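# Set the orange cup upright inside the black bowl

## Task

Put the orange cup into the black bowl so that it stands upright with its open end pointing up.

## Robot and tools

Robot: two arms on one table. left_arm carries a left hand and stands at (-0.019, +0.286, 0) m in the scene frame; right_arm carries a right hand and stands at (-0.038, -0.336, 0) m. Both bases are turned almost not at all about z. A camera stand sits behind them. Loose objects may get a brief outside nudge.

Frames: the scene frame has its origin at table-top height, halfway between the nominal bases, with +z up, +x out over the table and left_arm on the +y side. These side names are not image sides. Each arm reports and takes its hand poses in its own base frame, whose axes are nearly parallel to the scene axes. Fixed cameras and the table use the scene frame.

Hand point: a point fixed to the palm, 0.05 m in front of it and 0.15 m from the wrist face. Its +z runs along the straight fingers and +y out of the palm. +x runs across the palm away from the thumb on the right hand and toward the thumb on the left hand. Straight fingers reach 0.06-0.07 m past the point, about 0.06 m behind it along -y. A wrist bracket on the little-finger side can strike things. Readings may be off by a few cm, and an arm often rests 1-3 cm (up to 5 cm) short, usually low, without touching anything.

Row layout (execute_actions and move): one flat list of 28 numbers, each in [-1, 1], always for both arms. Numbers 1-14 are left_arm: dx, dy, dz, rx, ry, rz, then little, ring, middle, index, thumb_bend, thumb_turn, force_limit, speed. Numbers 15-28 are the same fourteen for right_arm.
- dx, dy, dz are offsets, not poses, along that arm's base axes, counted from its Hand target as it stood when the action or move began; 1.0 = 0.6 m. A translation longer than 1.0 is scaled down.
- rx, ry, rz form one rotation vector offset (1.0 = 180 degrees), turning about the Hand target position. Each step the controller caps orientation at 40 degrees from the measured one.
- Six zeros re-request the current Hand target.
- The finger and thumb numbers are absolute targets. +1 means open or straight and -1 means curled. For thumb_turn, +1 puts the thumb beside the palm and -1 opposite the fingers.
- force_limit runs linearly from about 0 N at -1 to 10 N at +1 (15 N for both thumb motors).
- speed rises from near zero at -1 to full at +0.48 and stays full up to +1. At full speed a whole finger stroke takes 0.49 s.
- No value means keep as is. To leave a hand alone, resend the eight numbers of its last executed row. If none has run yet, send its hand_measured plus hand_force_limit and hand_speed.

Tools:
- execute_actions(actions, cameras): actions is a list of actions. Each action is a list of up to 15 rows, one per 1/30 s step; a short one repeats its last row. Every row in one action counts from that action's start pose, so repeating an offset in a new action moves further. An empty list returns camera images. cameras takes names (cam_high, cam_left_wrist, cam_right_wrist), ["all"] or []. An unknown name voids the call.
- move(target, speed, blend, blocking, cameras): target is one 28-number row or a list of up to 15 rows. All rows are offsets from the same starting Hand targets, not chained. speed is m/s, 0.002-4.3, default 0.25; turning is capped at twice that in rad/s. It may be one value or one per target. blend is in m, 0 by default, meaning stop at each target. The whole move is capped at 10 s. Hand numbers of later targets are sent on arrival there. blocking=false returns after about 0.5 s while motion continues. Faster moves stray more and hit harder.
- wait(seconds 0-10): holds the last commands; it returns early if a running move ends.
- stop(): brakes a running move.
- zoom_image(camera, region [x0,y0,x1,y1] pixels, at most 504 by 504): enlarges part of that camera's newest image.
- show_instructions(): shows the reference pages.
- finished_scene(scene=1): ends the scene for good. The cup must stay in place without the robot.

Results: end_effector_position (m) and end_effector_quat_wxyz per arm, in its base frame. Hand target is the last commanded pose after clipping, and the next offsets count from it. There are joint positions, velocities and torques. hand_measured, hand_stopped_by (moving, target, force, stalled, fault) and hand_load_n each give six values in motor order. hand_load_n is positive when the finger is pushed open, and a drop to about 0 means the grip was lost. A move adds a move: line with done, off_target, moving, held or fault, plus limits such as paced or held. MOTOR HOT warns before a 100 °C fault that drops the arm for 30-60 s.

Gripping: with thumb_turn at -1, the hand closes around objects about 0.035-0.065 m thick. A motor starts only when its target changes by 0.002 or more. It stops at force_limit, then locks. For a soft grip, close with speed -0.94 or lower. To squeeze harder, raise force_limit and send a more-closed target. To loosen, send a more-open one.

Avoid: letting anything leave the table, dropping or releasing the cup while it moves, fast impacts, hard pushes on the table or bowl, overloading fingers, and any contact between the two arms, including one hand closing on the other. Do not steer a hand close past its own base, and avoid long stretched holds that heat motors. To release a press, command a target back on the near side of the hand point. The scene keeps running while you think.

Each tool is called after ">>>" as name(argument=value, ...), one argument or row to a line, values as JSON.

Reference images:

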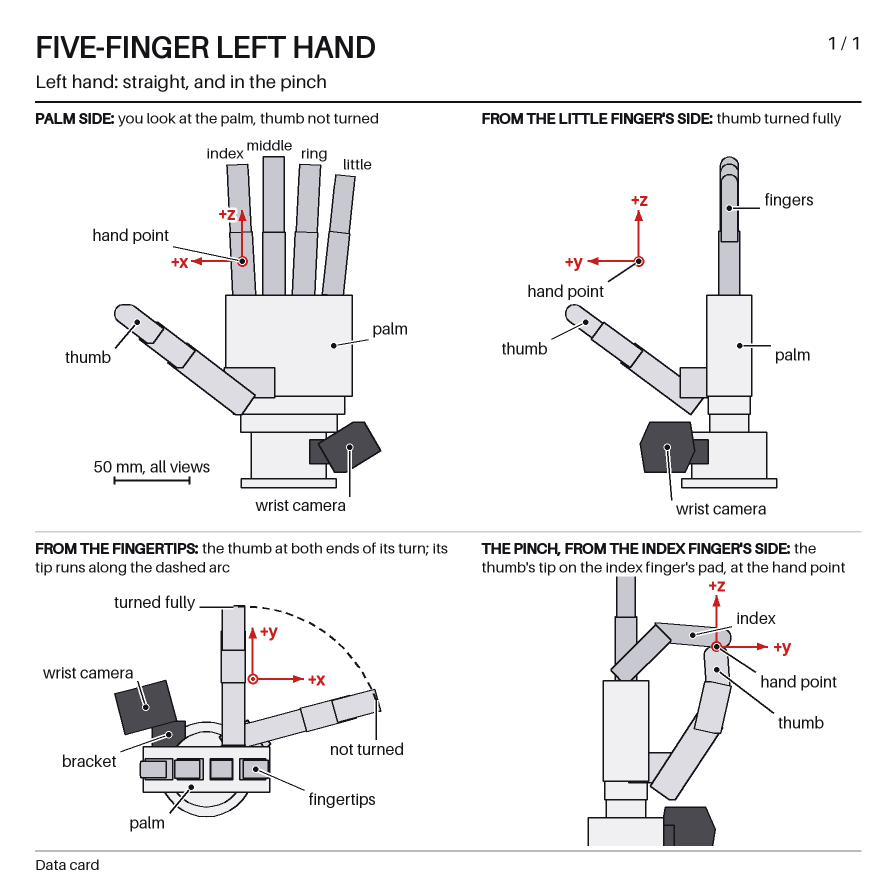

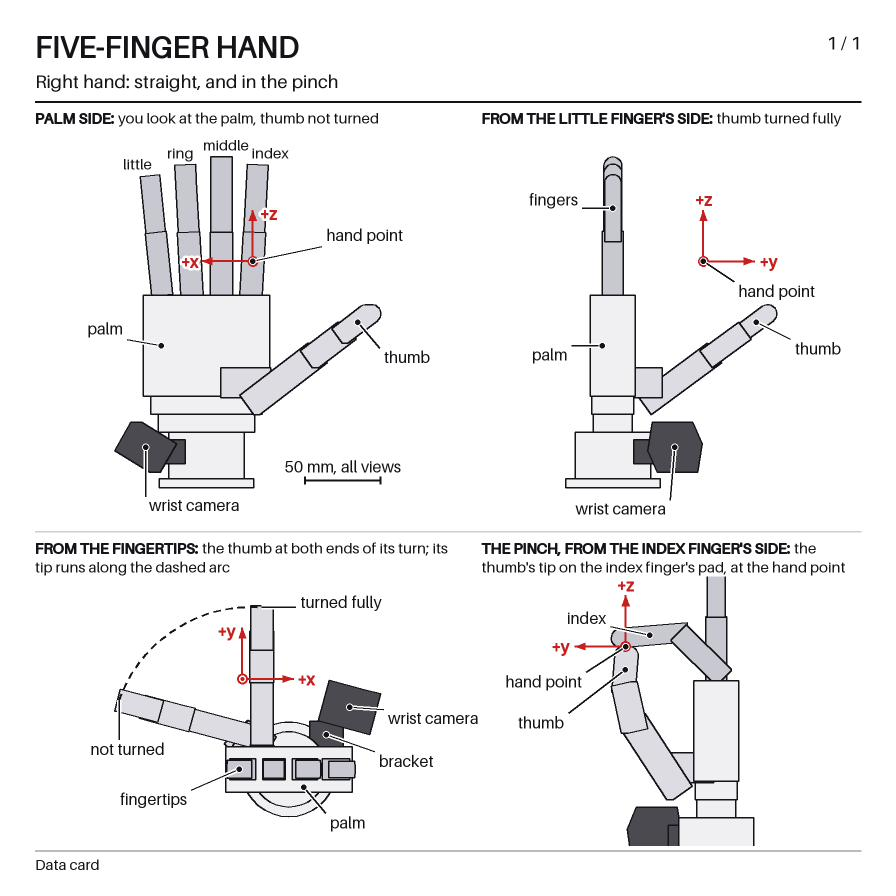

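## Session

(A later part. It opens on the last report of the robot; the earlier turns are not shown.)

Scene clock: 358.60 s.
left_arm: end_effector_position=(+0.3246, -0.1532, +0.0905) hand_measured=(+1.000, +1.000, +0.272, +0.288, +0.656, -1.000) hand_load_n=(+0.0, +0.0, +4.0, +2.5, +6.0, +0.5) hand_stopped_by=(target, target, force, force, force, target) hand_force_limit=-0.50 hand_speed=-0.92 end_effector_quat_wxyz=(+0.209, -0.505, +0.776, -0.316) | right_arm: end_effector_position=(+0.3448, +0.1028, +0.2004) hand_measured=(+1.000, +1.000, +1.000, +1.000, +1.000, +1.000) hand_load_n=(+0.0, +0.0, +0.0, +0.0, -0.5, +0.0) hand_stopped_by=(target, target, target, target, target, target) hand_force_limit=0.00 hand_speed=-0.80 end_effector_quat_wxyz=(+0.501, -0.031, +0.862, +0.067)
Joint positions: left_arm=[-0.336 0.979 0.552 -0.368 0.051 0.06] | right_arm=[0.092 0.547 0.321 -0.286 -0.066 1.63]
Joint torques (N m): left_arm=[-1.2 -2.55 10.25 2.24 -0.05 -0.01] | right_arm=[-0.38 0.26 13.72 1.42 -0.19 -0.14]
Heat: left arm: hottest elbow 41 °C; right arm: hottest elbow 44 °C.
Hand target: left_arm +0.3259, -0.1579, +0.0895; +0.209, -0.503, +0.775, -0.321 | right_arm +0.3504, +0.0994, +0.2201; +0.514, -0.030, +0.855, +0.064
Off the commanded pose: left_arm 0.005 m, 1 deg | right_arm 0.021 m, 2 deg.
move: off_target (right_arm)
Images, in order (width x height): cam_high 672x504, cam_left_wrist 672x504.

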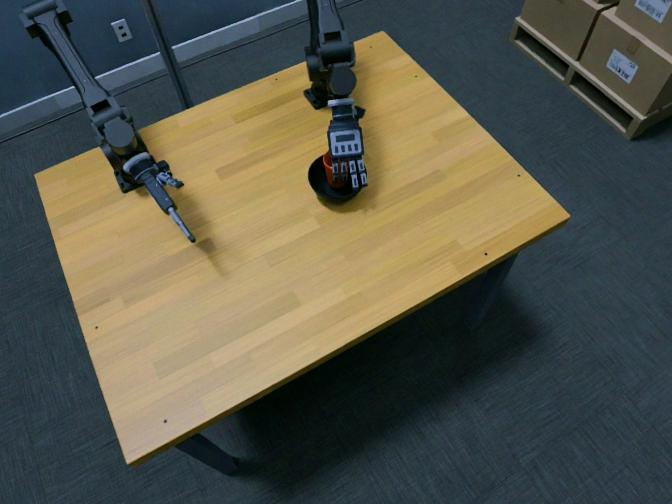

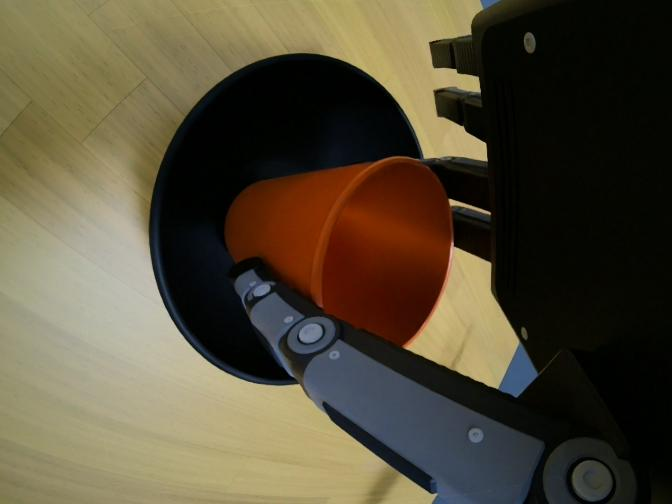

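>>> move(
  target=[0, 0.0033, -0.0255, 0, 0, 0, 1, 1, 0.05, 0.05, 0.2, -1, -0.5, -0.92, 0, 0, 0, 0, 0, 0, 1, 1, 1, 1, 1, 1, 0.0, -0.8],
  cameras=["cam_high", "cam_left_wrist"],
  speed=0.05,
)

>>> zoom_image(
  camera="cam_high",
  region=[305, 105, 375, 215],
)

Scene clock: 364.73 s.
left_arm: end_effector_position=(+0.3247, -0.1539, +0.0767) hand_measured=(+1.000, +1.000, +0.272, +0.288, +0.656, -1.000) hand_load_n=(+0.0, +0.0, +4.0, +2.5, +6.0, +0.5) hand_stopped_by=(target, target, force, force, force, target) hand_force_limit=-0.50 hand_speed=-0.92 end_effector_quat_wxyz=(+0.209, -0.504, +0.776, -0.318) | right_arm: end_effector_position=(+0.3448, +0.1028, +0.2004) hand_measured=(+1.000, +1.000, +1.000, +1.000, +1.000, +1.000) hand_load_n=(+0.0, +0.0, +0.0, +0.0, +0.0, +0.0) hand_stopped_by=(target, target, target, target, target, target) hand_force_limit=0.00 hand_speed=-0.80 end_effector_quat_wxyz=(+0.501, -0.031, +0.862, +0.067)
Joint positions: left_arm=[-0.336 1.003 0.523 -0.312 0.054 0.06] | right_arm=[0.092 0.547 0.321 -0.286 -0.066 1.63]
Joint torques (N m): left_arm=[-0.62 -2.55 9.85 2.24 0.04 0.03] | right_arm=[-0.38 0.38 13.72 1.46 -0.19 -0.14]
Heat: left arm: hottest elbow 41 °C; right arm: hottest elbow 44 °C.
Hand target: left_arm +0.3258, -0.1560, +0.0742; +0.209, -0.503, +0.775, -0.321 | right_arm +0.3504, +0.0994, +0.2201; +0.514, -0.030, +0.855, +0.064
Off the commanded pose: left_arm 0.003 m, 0 deg | right_arm 0.021 m, 2 deg.
move: off_target (right_arm)
Images, in order (width x height): cam_high 672x504, cam_left_wrist 672x504.

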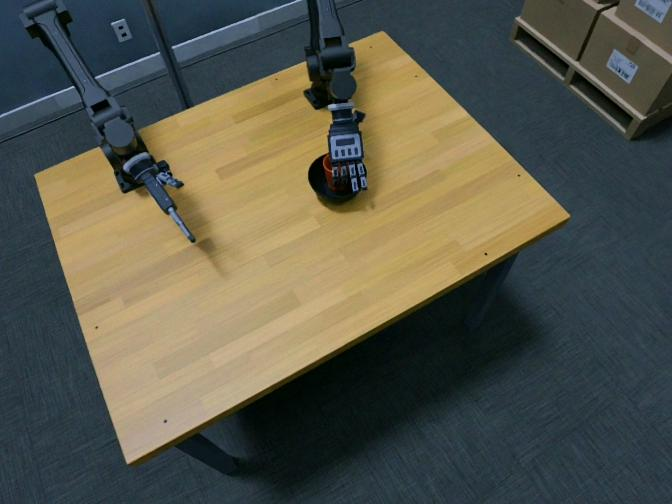

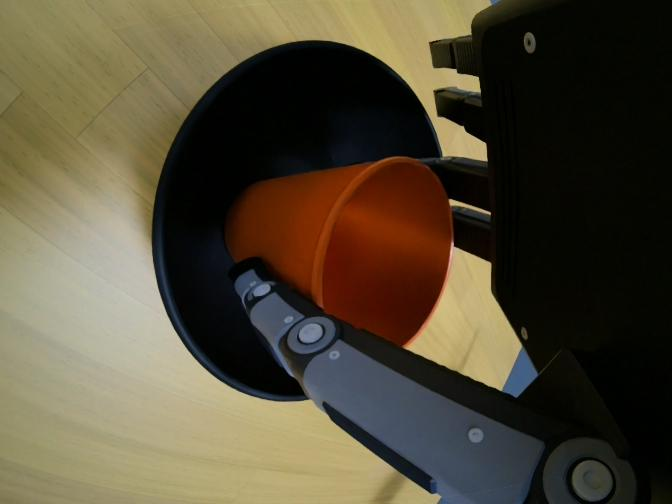

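Scaled by 4.582 from the camera's 672x504 image, which has a finer 960x720 frame.

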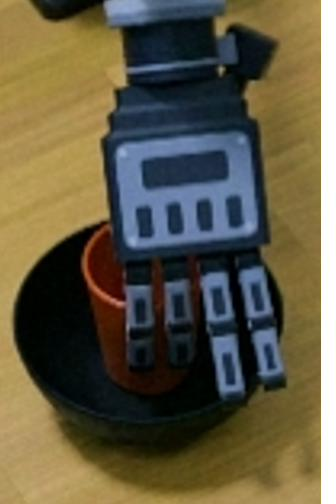

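>>> move(
  target=[0, 0, -0.01, 0, 0, 0, 1, 1, 0.05, 0.05, 0.2, -1, -0.5, -0.92, 0, 0, 0, 0, 0, 0, 1, 1, 1, 1, 1, 1, 0.0, -0.8],
  cameras=["cam_high", "cam_left_wrist"],
  speed=0.03,
)

>>> zoom_image(
  camera="cam_high",
  region=[305, 105, 375, 215],
)

Scene clock: 369.30 s.
left_arm: end_effector_position=(+0.3271, -0.1548, +0.0752) hand_measured=(+1.000, +1.000, +0.272, +0.288, +0.656, -1.000) hand_load_n=(+0.0, +0.0, +3.0, +2.0, +6.0, +0.5) hand_stopped_by=(target, target, force, force, force, target) hand_force_limit=-0.50 hand_speed=-0.92 end_effector_quat_wxyz=(+0.212, -0.502, +0.774, -0.322) | right_arm: end_effector_position=(+0.3448, +0.1028, +0.2004) hand_measured=(+1.000, +1.000, +1.000, +1.000, +1.000, +1.000) hand_load_n=(+0.0, +0.0, +0.0, +0.0, +0.0, +0.0) hand_stopped_by=(target, target, target, target, target, target) hand_force_limit=0.00 hand_speed=-0.80 end_effector_quat_wxyz=(+0.501, -0.031, +0.862, +0.067)
Joint positions: left_arm=[-0.336 1.008 0.517 -0.289 0.055 0.06] | right_arm=[0.092 0.547 0.321 -0.286 -0.066 1.63]
Joint torques (N m): left_arm=[-0.62 -2.2 9.35 2.19 0.02 0.03] | right_arm=[-0.26 0.21 13.75 1.46 -0.19 -0.14]
Heat: left arm: hottest elbow 41 °C; right arm: hottest elbow 44 °C.
Hand target: left_arm +0.3259, -0.1560, +0.0682; +0.209, -0.503, +0.775, -0.321 | right_arm +0.3504, +0.0994, +0.2201; +0.514, -0.030, +0.855, +0.064
Off the commanded pose: left_arm 0.007 m, 0 deg | right_arm 0.021 m, 2 deg.
move: off_target (right_arm)
Images, in order (width x height): cam_high 672x504, cam_left_wrist 672x504.

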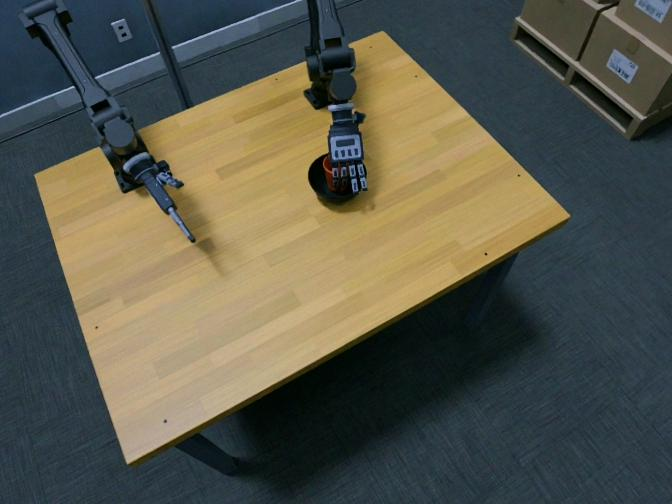

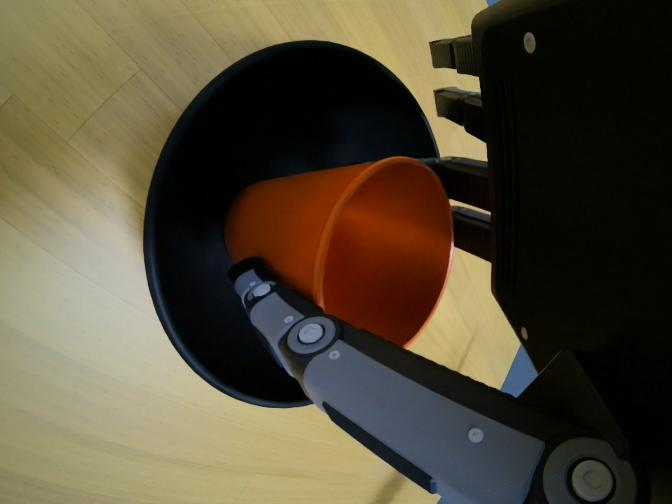

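Scaled by 4.582 from the camera's 672x504 image, which has a finer 960x720 frame.

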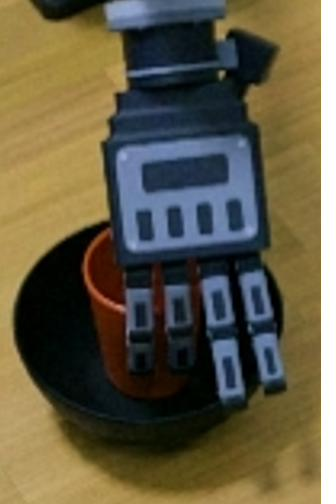

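>>> move(
  target=[
    [0, 0, 0.009, 0, 0, 0, 1, 1, 0.05, 0.05, 0.2, -1, -0.5, -0.92, 0, 0, 0, 0, 0, 0, 1, 1, 1, 1, 1, 1, 0.0, -0.8],
    [0, 0, 0.009, 0, 0, 0, 1, 1, 0.6, 0.6, 0.85, -1, -0.5, -0.88, 0, 0, 0, 0, 0, 0, 1, 1, 1, 1, 1, 1, 0.0, -0.8],
    [0, 0, 0.009, 0, 0, 0, 1, 1, 1, 1, 1, -1, -0.5, -0.7, 0, 0, 0, 0, 0, 0, 1, 1, 1, 1, 1, 1, 0.0, -0.8],
  ],
  cameras=["cam_high", "cam_left_wrist"],
  speed=0.03,
)

>>> zoom_image(
  camera="cam_high",
  region=[305, 105, 375, 215],
)

Scene clock: 385.07 s.
left_arm: end_effector_position=(+0.3269, -0.1547, +0.0751) hand_measured=(+1.000, +1.000, +0.900, +1.000, +0.988, -1.000) hand_load_n=(+0.0, +0.0, -10.0, +0.0, -11.5, -3.0) hand_stopped_by=(target, target, stalled, target, stalled, target) hand_force_limit=-0.50 hand_speed=-0.70 end_effector_quat_wxyz=(+0.212, -0.502, +0.774, -0.322) | right_arm: end_effector_position=(+0.3448, +0.1028, +0.2004) hand_measured=(+1.000, +1.000, +1.000, +1.000, +1.000, +1.000) hand_load_n=(+0.0, +0.0, +0.0, +0.0, +0.0, +0.0) hand_stopped_by=(target, target, target, target, target, target) hand_force_limit=0.00 hand_speed=-0.80 end_effector_quat_wxyz=(+0.501, -0.031, +0.862, +0.067)
Joint positions: left_arm=[-0.336 1.008 0.517 -0.29 0.055 0.06] | right_arm=[0.092 0.547 0.321 -0.286 -0.066 1.63]
Joint torques (N m): left_arm=[-0.62 -2.9 10.25 1.55 0.02 0.04] | right_arm=[-0.38 0.26 13.74 1.43 -0.19 -0.14]
Heat: left arm: hottest elbow 41 °C; right arm: hottest elbow 44 °C.
Hand target: left_arm +0.3259, -0.1560, +0.0736; +0.209, -0.503, +0.775, -0.321 | right_arm +0.3504, +0.0994, +0.2201; +0.514, -0.030, +0.855, +0.064
Off the commanded pose: left_arm 0.002 m, 0 deg | right_arm 0.021 m, 2 deg.
move: off_target (right_arm)
Images, in order (width x height): cam_high 672x504, cam_left_wrist 672x504.

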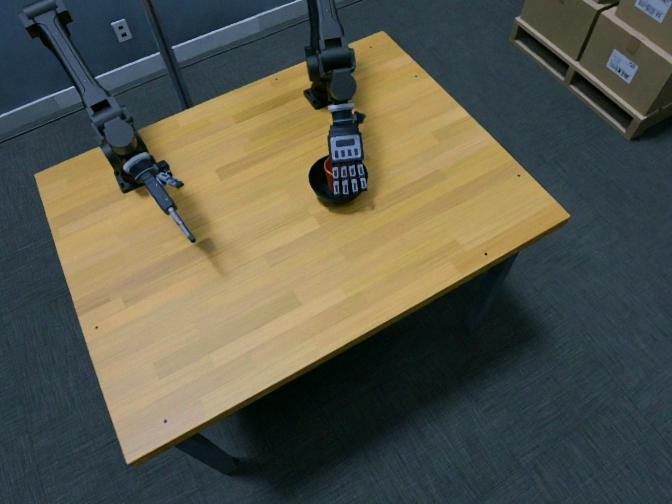

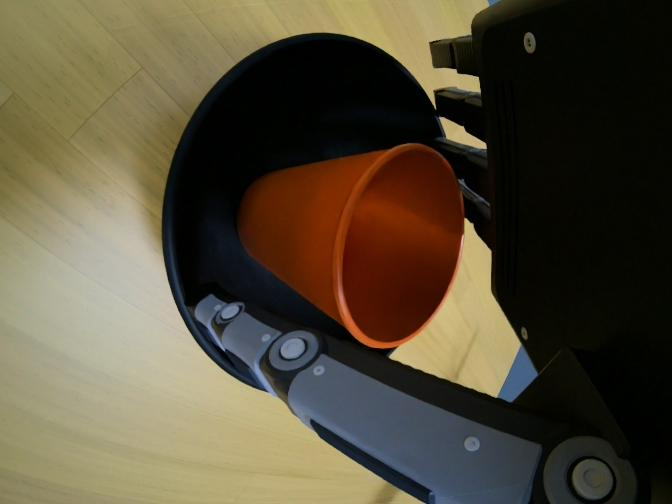

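Scaled by 4.582 from the camera's 672x504 image, which has a finer 960x720 frame.

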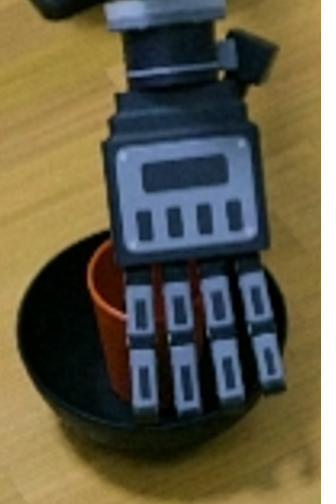

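>>> move(
  target=[0, 0, 0, 0, 0, 0, 1, 1, 0.7, 0.75, 0.85, -1, -0.5, -0.7, 0, 0, 0, 0, 0, 0, 1, 1, 1, 1, 1, 1, 0.0, -0.8],
  cameras=["cam_high", "cam_left_wrist"],
  speed=0.03,
)

>>> zoom_image(
  camera="cam_high",
  region=[305, 105, 375, 215],
)

Scene clock: 390.20 s.
left_arm: end_effector_position=(+0.3269, -0.1547, +0.0751) hand_measured=(+1.000, +1.000, +0.700, +0.750, +0.850, -1.000) hand_load_n=(+0.0, -0.5, +0.0, +0.0, +0.0, +0.0) hand_stopped_by=(target, target, target, target, target, target) hand_force_limit=-0.50 hand_speed=-0.70 end_effector_quat_wxyz=(+0.212, -0.502, +0.774, -0.322) | right_arm: end_effector_position=(+0.3448, +0.1028, +0.2004) hand_measured=(+1.000, +1.000, +1.000, +1.000, +1.000, +1.000) hand_load_n=(+0.0, +0.0, +0.0, +0.0, +0.0, +0.0) hand_stopped_by=(target, target, target, target, target, target) hand_force_limit=0.00 hand_speed=-0.80 end_effector_quat_wxyz=(+0.501, -0.031, +0.862, +0.067)
Joint positions: left_arm=[-0.336 1.008 0.517 -0.29 0.055 0.06] | right_arm=[0.092 0.547 0.321 -0.286 -0.066 1.63]
Joint torques (N m): left_arm=[-0.62 -2.9 10.26 1.54 0.01 0.04] | right_arm=[-0.32 0.32 13.74 1.44 -0.19 -0.14]
Heat: left arm: hottest elbow 41 °C; right arm: hottest elbow 44 °C.
Hand target: left_arm +0.3259, -0.1560, +0.0736; +0.209, -0.503, +0.775, -0.321 | right_arm +0.3504, +0.0994, +0.2201; +0.514, -0.030, +0.855, +0.064
Off the commanded pose: left_arm 0.002 m, 0 deg | right_arm 0.021 m, 2 deg.
move: off_target (right_arm)
Images, in order (width x height): cam_high 672x504, cam_left_wrist 672x504.

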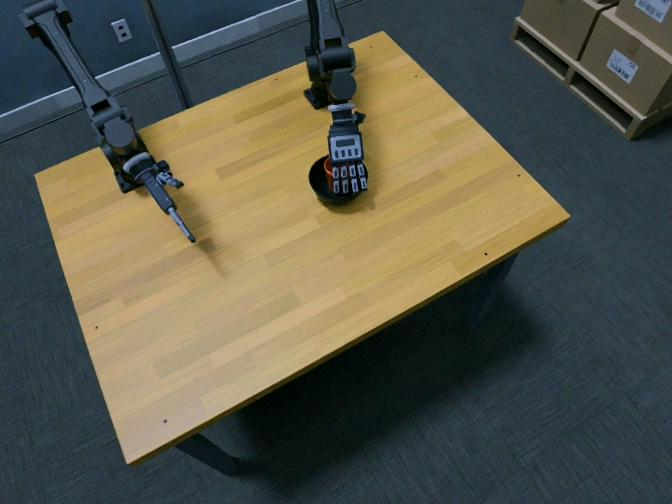

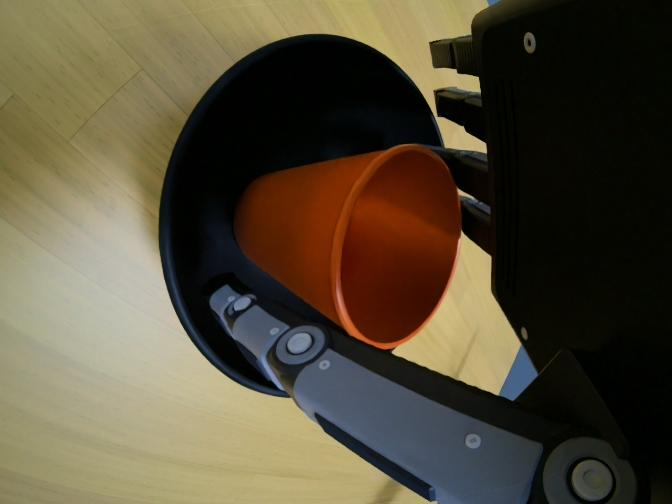

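Scaled by 4.582 from the camera's 672x504 image, which has a finer 960x720 frame.

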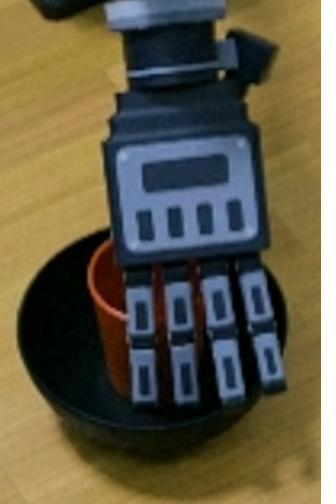

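>>> move(
  target=[0.002, 0, 0.06, 0, 0, 0, 1, 1, 0.7, 0.75, 0.85, -1, -0.5, -0.7, 0, 0, 0, 0, 0, 0, 1, 1, 1, 1, 1, 1, 0.0, -0.8],
  cameras=["cam_high", "cam_left_wrist"],
  speed=0.05,
)

>>> zoom_image(
  camera="cam_high",
  region=[305, 105, 375, 215],
)

Scene clock: 398.07 s.
left_arm: end_effector_position=(+0.3071, -0.1480, +0.0792) hand_measured=(+1.000, +1.000, +0.700, +0.750, +0.850, -1.000) hand_load_n=(+0.0, +0.0, +0.0, +0.0, +0.0, +0.0) hand_stopped_by=(target, target, target, target, target, target) hand_force_limit=-0.50 hand_speed=-0.70 end_effector_quat_wxyz=(+0.194, -0.509, +0.783, -0.299) | right_arm: end_effector_position=(+0.3448, +0.1028, +0.2004) hand_measured=(+1.000, +1.000, +1.000, +1.000, +1.000, +1.000) hand_load_n=(+0.0, +0.0, +0.0, +0.0, +0.0, +0.0) hand_stopped_by=(target, target, target, target, target, target) hand_force_limit=0.00 hand_speed=-0.80 end_effector_quat_wxyz=(+0.501, -0.031, +0.862, +0.067)
Joint positions: left_arm=[-0.336 0.963 0.529 -0.41 0.055 0.06] | right_arm=[0.092 0.547 0.321 -0.286 -0.066 1.63]
Joint torques (N m): left_arm=[-0.5 -3.43 15.77 1.22 0.04 0.04] | right_arm=[-0.38 0.26 13.72 1.44 -0.19 -0.14]
Heat: left arm: hottest elbow 41 °C; right arm: hottest elbow 44 °C.
Hand target: left_arm +0.3271, -0.1560, +0.1097; +0.209, -0.503, +0.775, -0.321 | right_arm +0.3504, +0.0994, +0.2201; +0.514, -0.030, +0.855, +0.064
Off the commanded pose: left_arm 0.037 m, 3 deg | right_arm 0.021 m, 2 deg.
move: off_target (left_arm, right_arm)
Images, in order (width x height): cam_high 672x504, cam_left_wrist 672x504.

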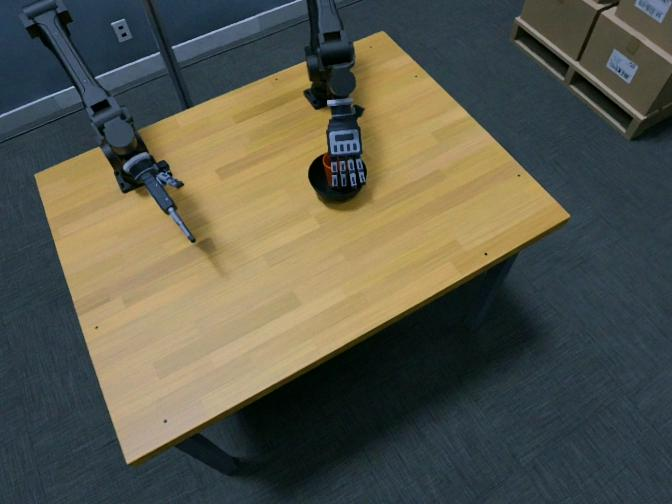

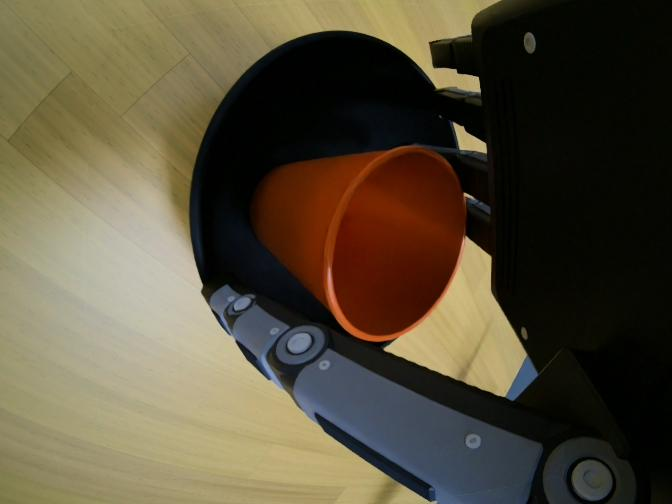

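Scaled by 4.582 from the camera's 672x504 image, which has a finer 960x720 frame.

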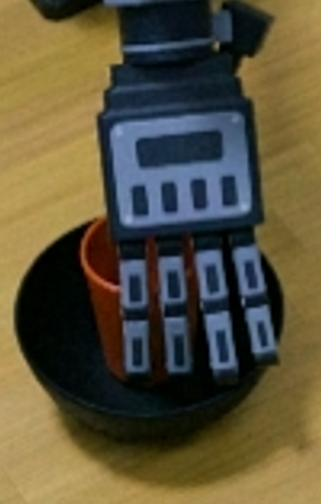

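>>> move(
  target=[
    [0.014, -0.006, 0.015, 0, 0, 0, 1, 1, 0.8, 0.85, 0.9, -1, -0.5, -0.7, 0, 0, 0, 0, 0, 0, 1, 1, 1, 1, 1, 1, 0.0, -0.8],
    [0.018, -0.008, 0.08, 0, 0, 0, 1, 1, 0.8, 0.85, 0.9, -1, -0.5, -0.7, 0, 0, 0, 0, 0, 0, 1, 1, 1, 1, 1, 1, 0.0, -0.8],
  ],
  cameras=["cam_high", "cam_left_wrist"],
  speed=0.04,
  blend=[0.005, 0],
)

>>> zoom_image(
  camera="cam_high",
  region=[305, 105, 375, 215],
)

Scene clock: 418.53 s.
left_arm: end_effector_position=(+0.3194, -0.1523, +0.1241) hand_measured=(+1.000, +1.000, +0.800, +0.850, +0.900, -1.000) hand_load_n=(+0.0, +0.0, +0.0, +0.0, +0.0, +0.0) hand_stopped_by=(target, target, target, target, target, target) hand_force_limit=-0.50 hand_speed=-0.70 end_effector_quat_wxyz=(+0.192, -0.510, +0.784, -0.297) | right_arm: end_effector_position=(+0.3448, +0.1028, +0.2004) hand_measured=(+1.000, +1.000, +1.000, +1.000, +1.000, +1.000) hand_load_n=(+0.0, +0.0, +0.0, +0.0, +0.0, +0.0) hand_stopped_by=(target, target, target, target, target, target) hand_force_limit=0.00 hand_speed=-0.80 end_effector_quat_wxyz=(+0.501, -0.031, +0.862, +0.067)
Joint positions: left_arm=[-0.336 0.952 0.651 -0.548 0.055 0.06] | right_arm=[0.092 0.547 0.321 -0.286 -0.066 1.63]
Joint torques (N m): left_arm=[-0.73 -3.66 16.62 1.2 -0.05 0.02] | right_arm=[-0.32 0.21 13.74 1.44 -0.19 -0.14]
Heat: left arm: hottest elbow 44 °C; right arm: hottest elbow 45 °C.
Hand target: left_arm +0.3379, -0.1607, +0.1577; +0.209, -0.503, +0.775, -0.321 | right_arm +0.3504, +0.0994, +0.2201; +0.514, -0.030, +0.855, +0.064
Off the commanded pose: left_arm 0.039 m, 4 deg | right_arm 0.021 m, 2 deg.
move: off_target (left_arm, right_arm)
Images, in order (width x height): cam_high 672x504, cam_left_wrist 672x504.

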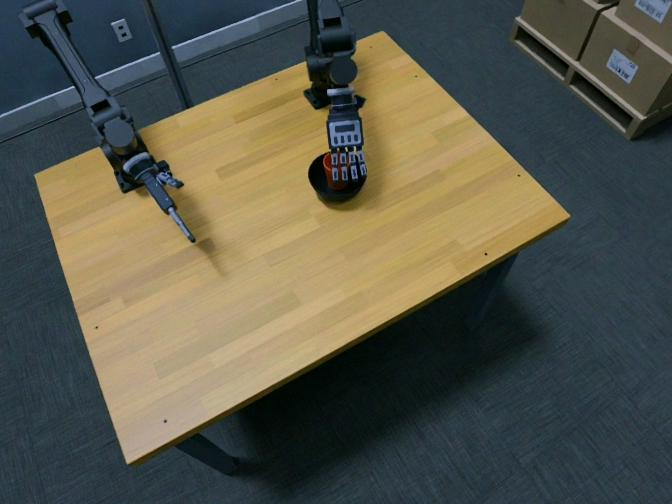

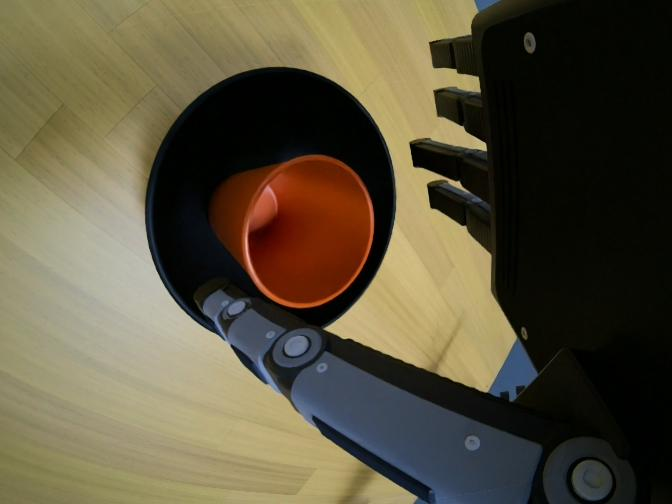

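Scaled by 4.582 from the camera's 672x504 image, which has a finer 960x720 frame.

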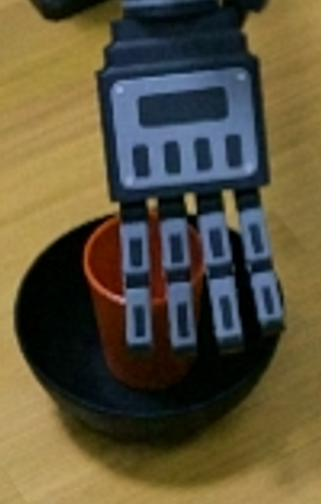

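>>> move(
  target=[0, 0, 0.13, 0, 0, 0, 1, 1, 0.8, 0.85, 0.9, -1, -0.5, -0.7, 0, 0, 0, 0, 0, 0, 1, 1, 1, 1, 1, 1, 0.0, -0.8],
  cameras=["cam_high", "cam_left_wrist"],
  speed=0.1,
)

>>> zoom_image(
  camera="cam_high",
  region=[305, 105, 375, 215],
)

>>> zoom_image(
  camera="cam_left_wrist",
  region=[60, 60, 500, 400],
)

Scene clock: 423.20 s.
left_arm: end_effector_position=(+0.3244, -0.1540, +0.2013) hand_measured=(+1.000, +1.000, +0.800, +0.850, +0.900, -1.000) hand_load_n=(+0.0, +0.0, +0.0, +0.0, +0.0, +0.5) hand_stopped_by=(target, target, target, target, target, target) hand_force_limit=-0.50 hand_speed=-0.70 end_effector_quat_wxyz=(+0.193, -0.510, +0.784, -0.298) | right_arm: end_effector_position=(+0.3448, +0.1028, +0.2004) hand_measured=(+1.000, +1.000, +1.000, +1.000, +1.000, +1.000) hand_load_n=(+0.0, +0.0, +0.0, +0.0, +0.0, +0.0) hand_stopped_by=(target, target, target, target, target, target) hand_force_limit=0.00 hand_speed=-0.80 end_effector_quat_wxyz=(+0.501, -0.031, +0.862, +0.067)
Joint positions: left_arm=[-0.336 0.92 0.839 -0.767 0.055 0.06] | right_arm=[0.092 0.547 0.321 -0.286 -0.066 1.63]
Joint torques (N m): left_arm=[-0.67 -3.55 17.17 1.21 -0.05 0.03] | right_arm=[-0.32 0.26 13.72 1.43 -0.19 -0.14]
Heat: left arm: hottest elbow 45 °C; right arm: hottest elbow 45 °C.
Hand target: left_arm +0.3379, -0.1607, +0.2356; +0.209, -0.503, +0.775, -0.321 | right_arm +0.3504, +0.0994, +0.2201; +0.514, -0.030, +0.855, +0.064
Off the commanded pose: left_arm 0.038 m, 4 deg | right_arm 0.021 m, 2 deg.
move: off_target (left_arm, right_arm)
Images, in order (width x height): cam_high 672x504, cam_left_wrist 672x504.

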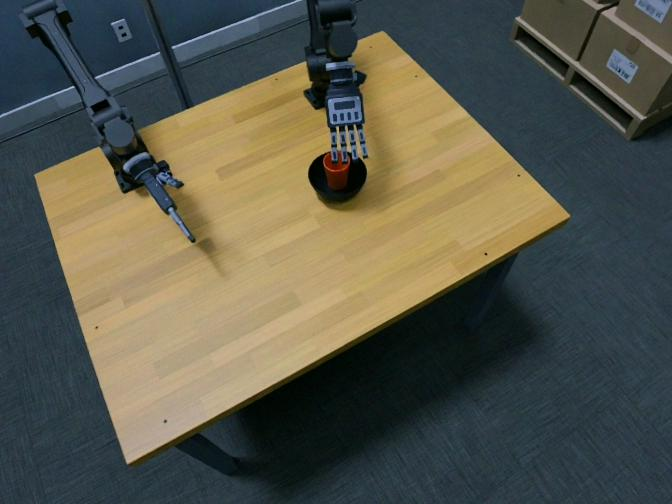

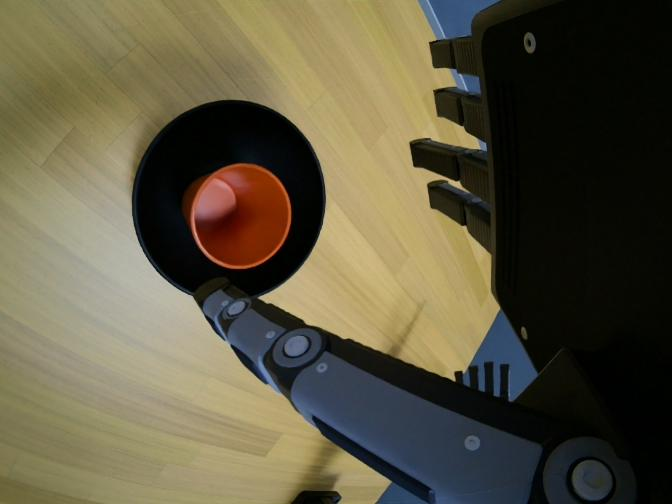

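Scaled by 4.582 from the camera's 672x504 image, which has a finer 960x720 frame.

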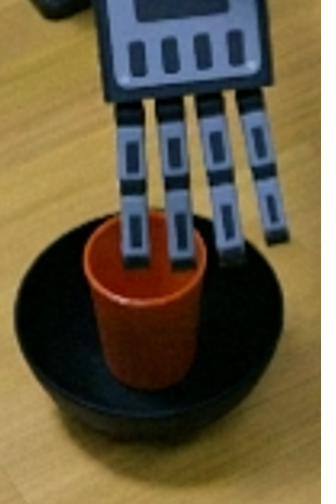

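Scaled by 1.145 from the camera's 672x504 image, which has a finer 960x720 frame.

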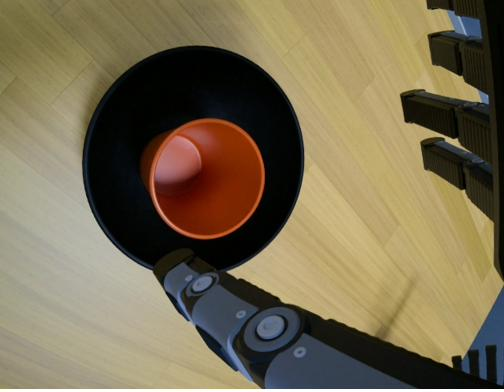

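>>> finished_scene(
)

The scene is finished: the task was done.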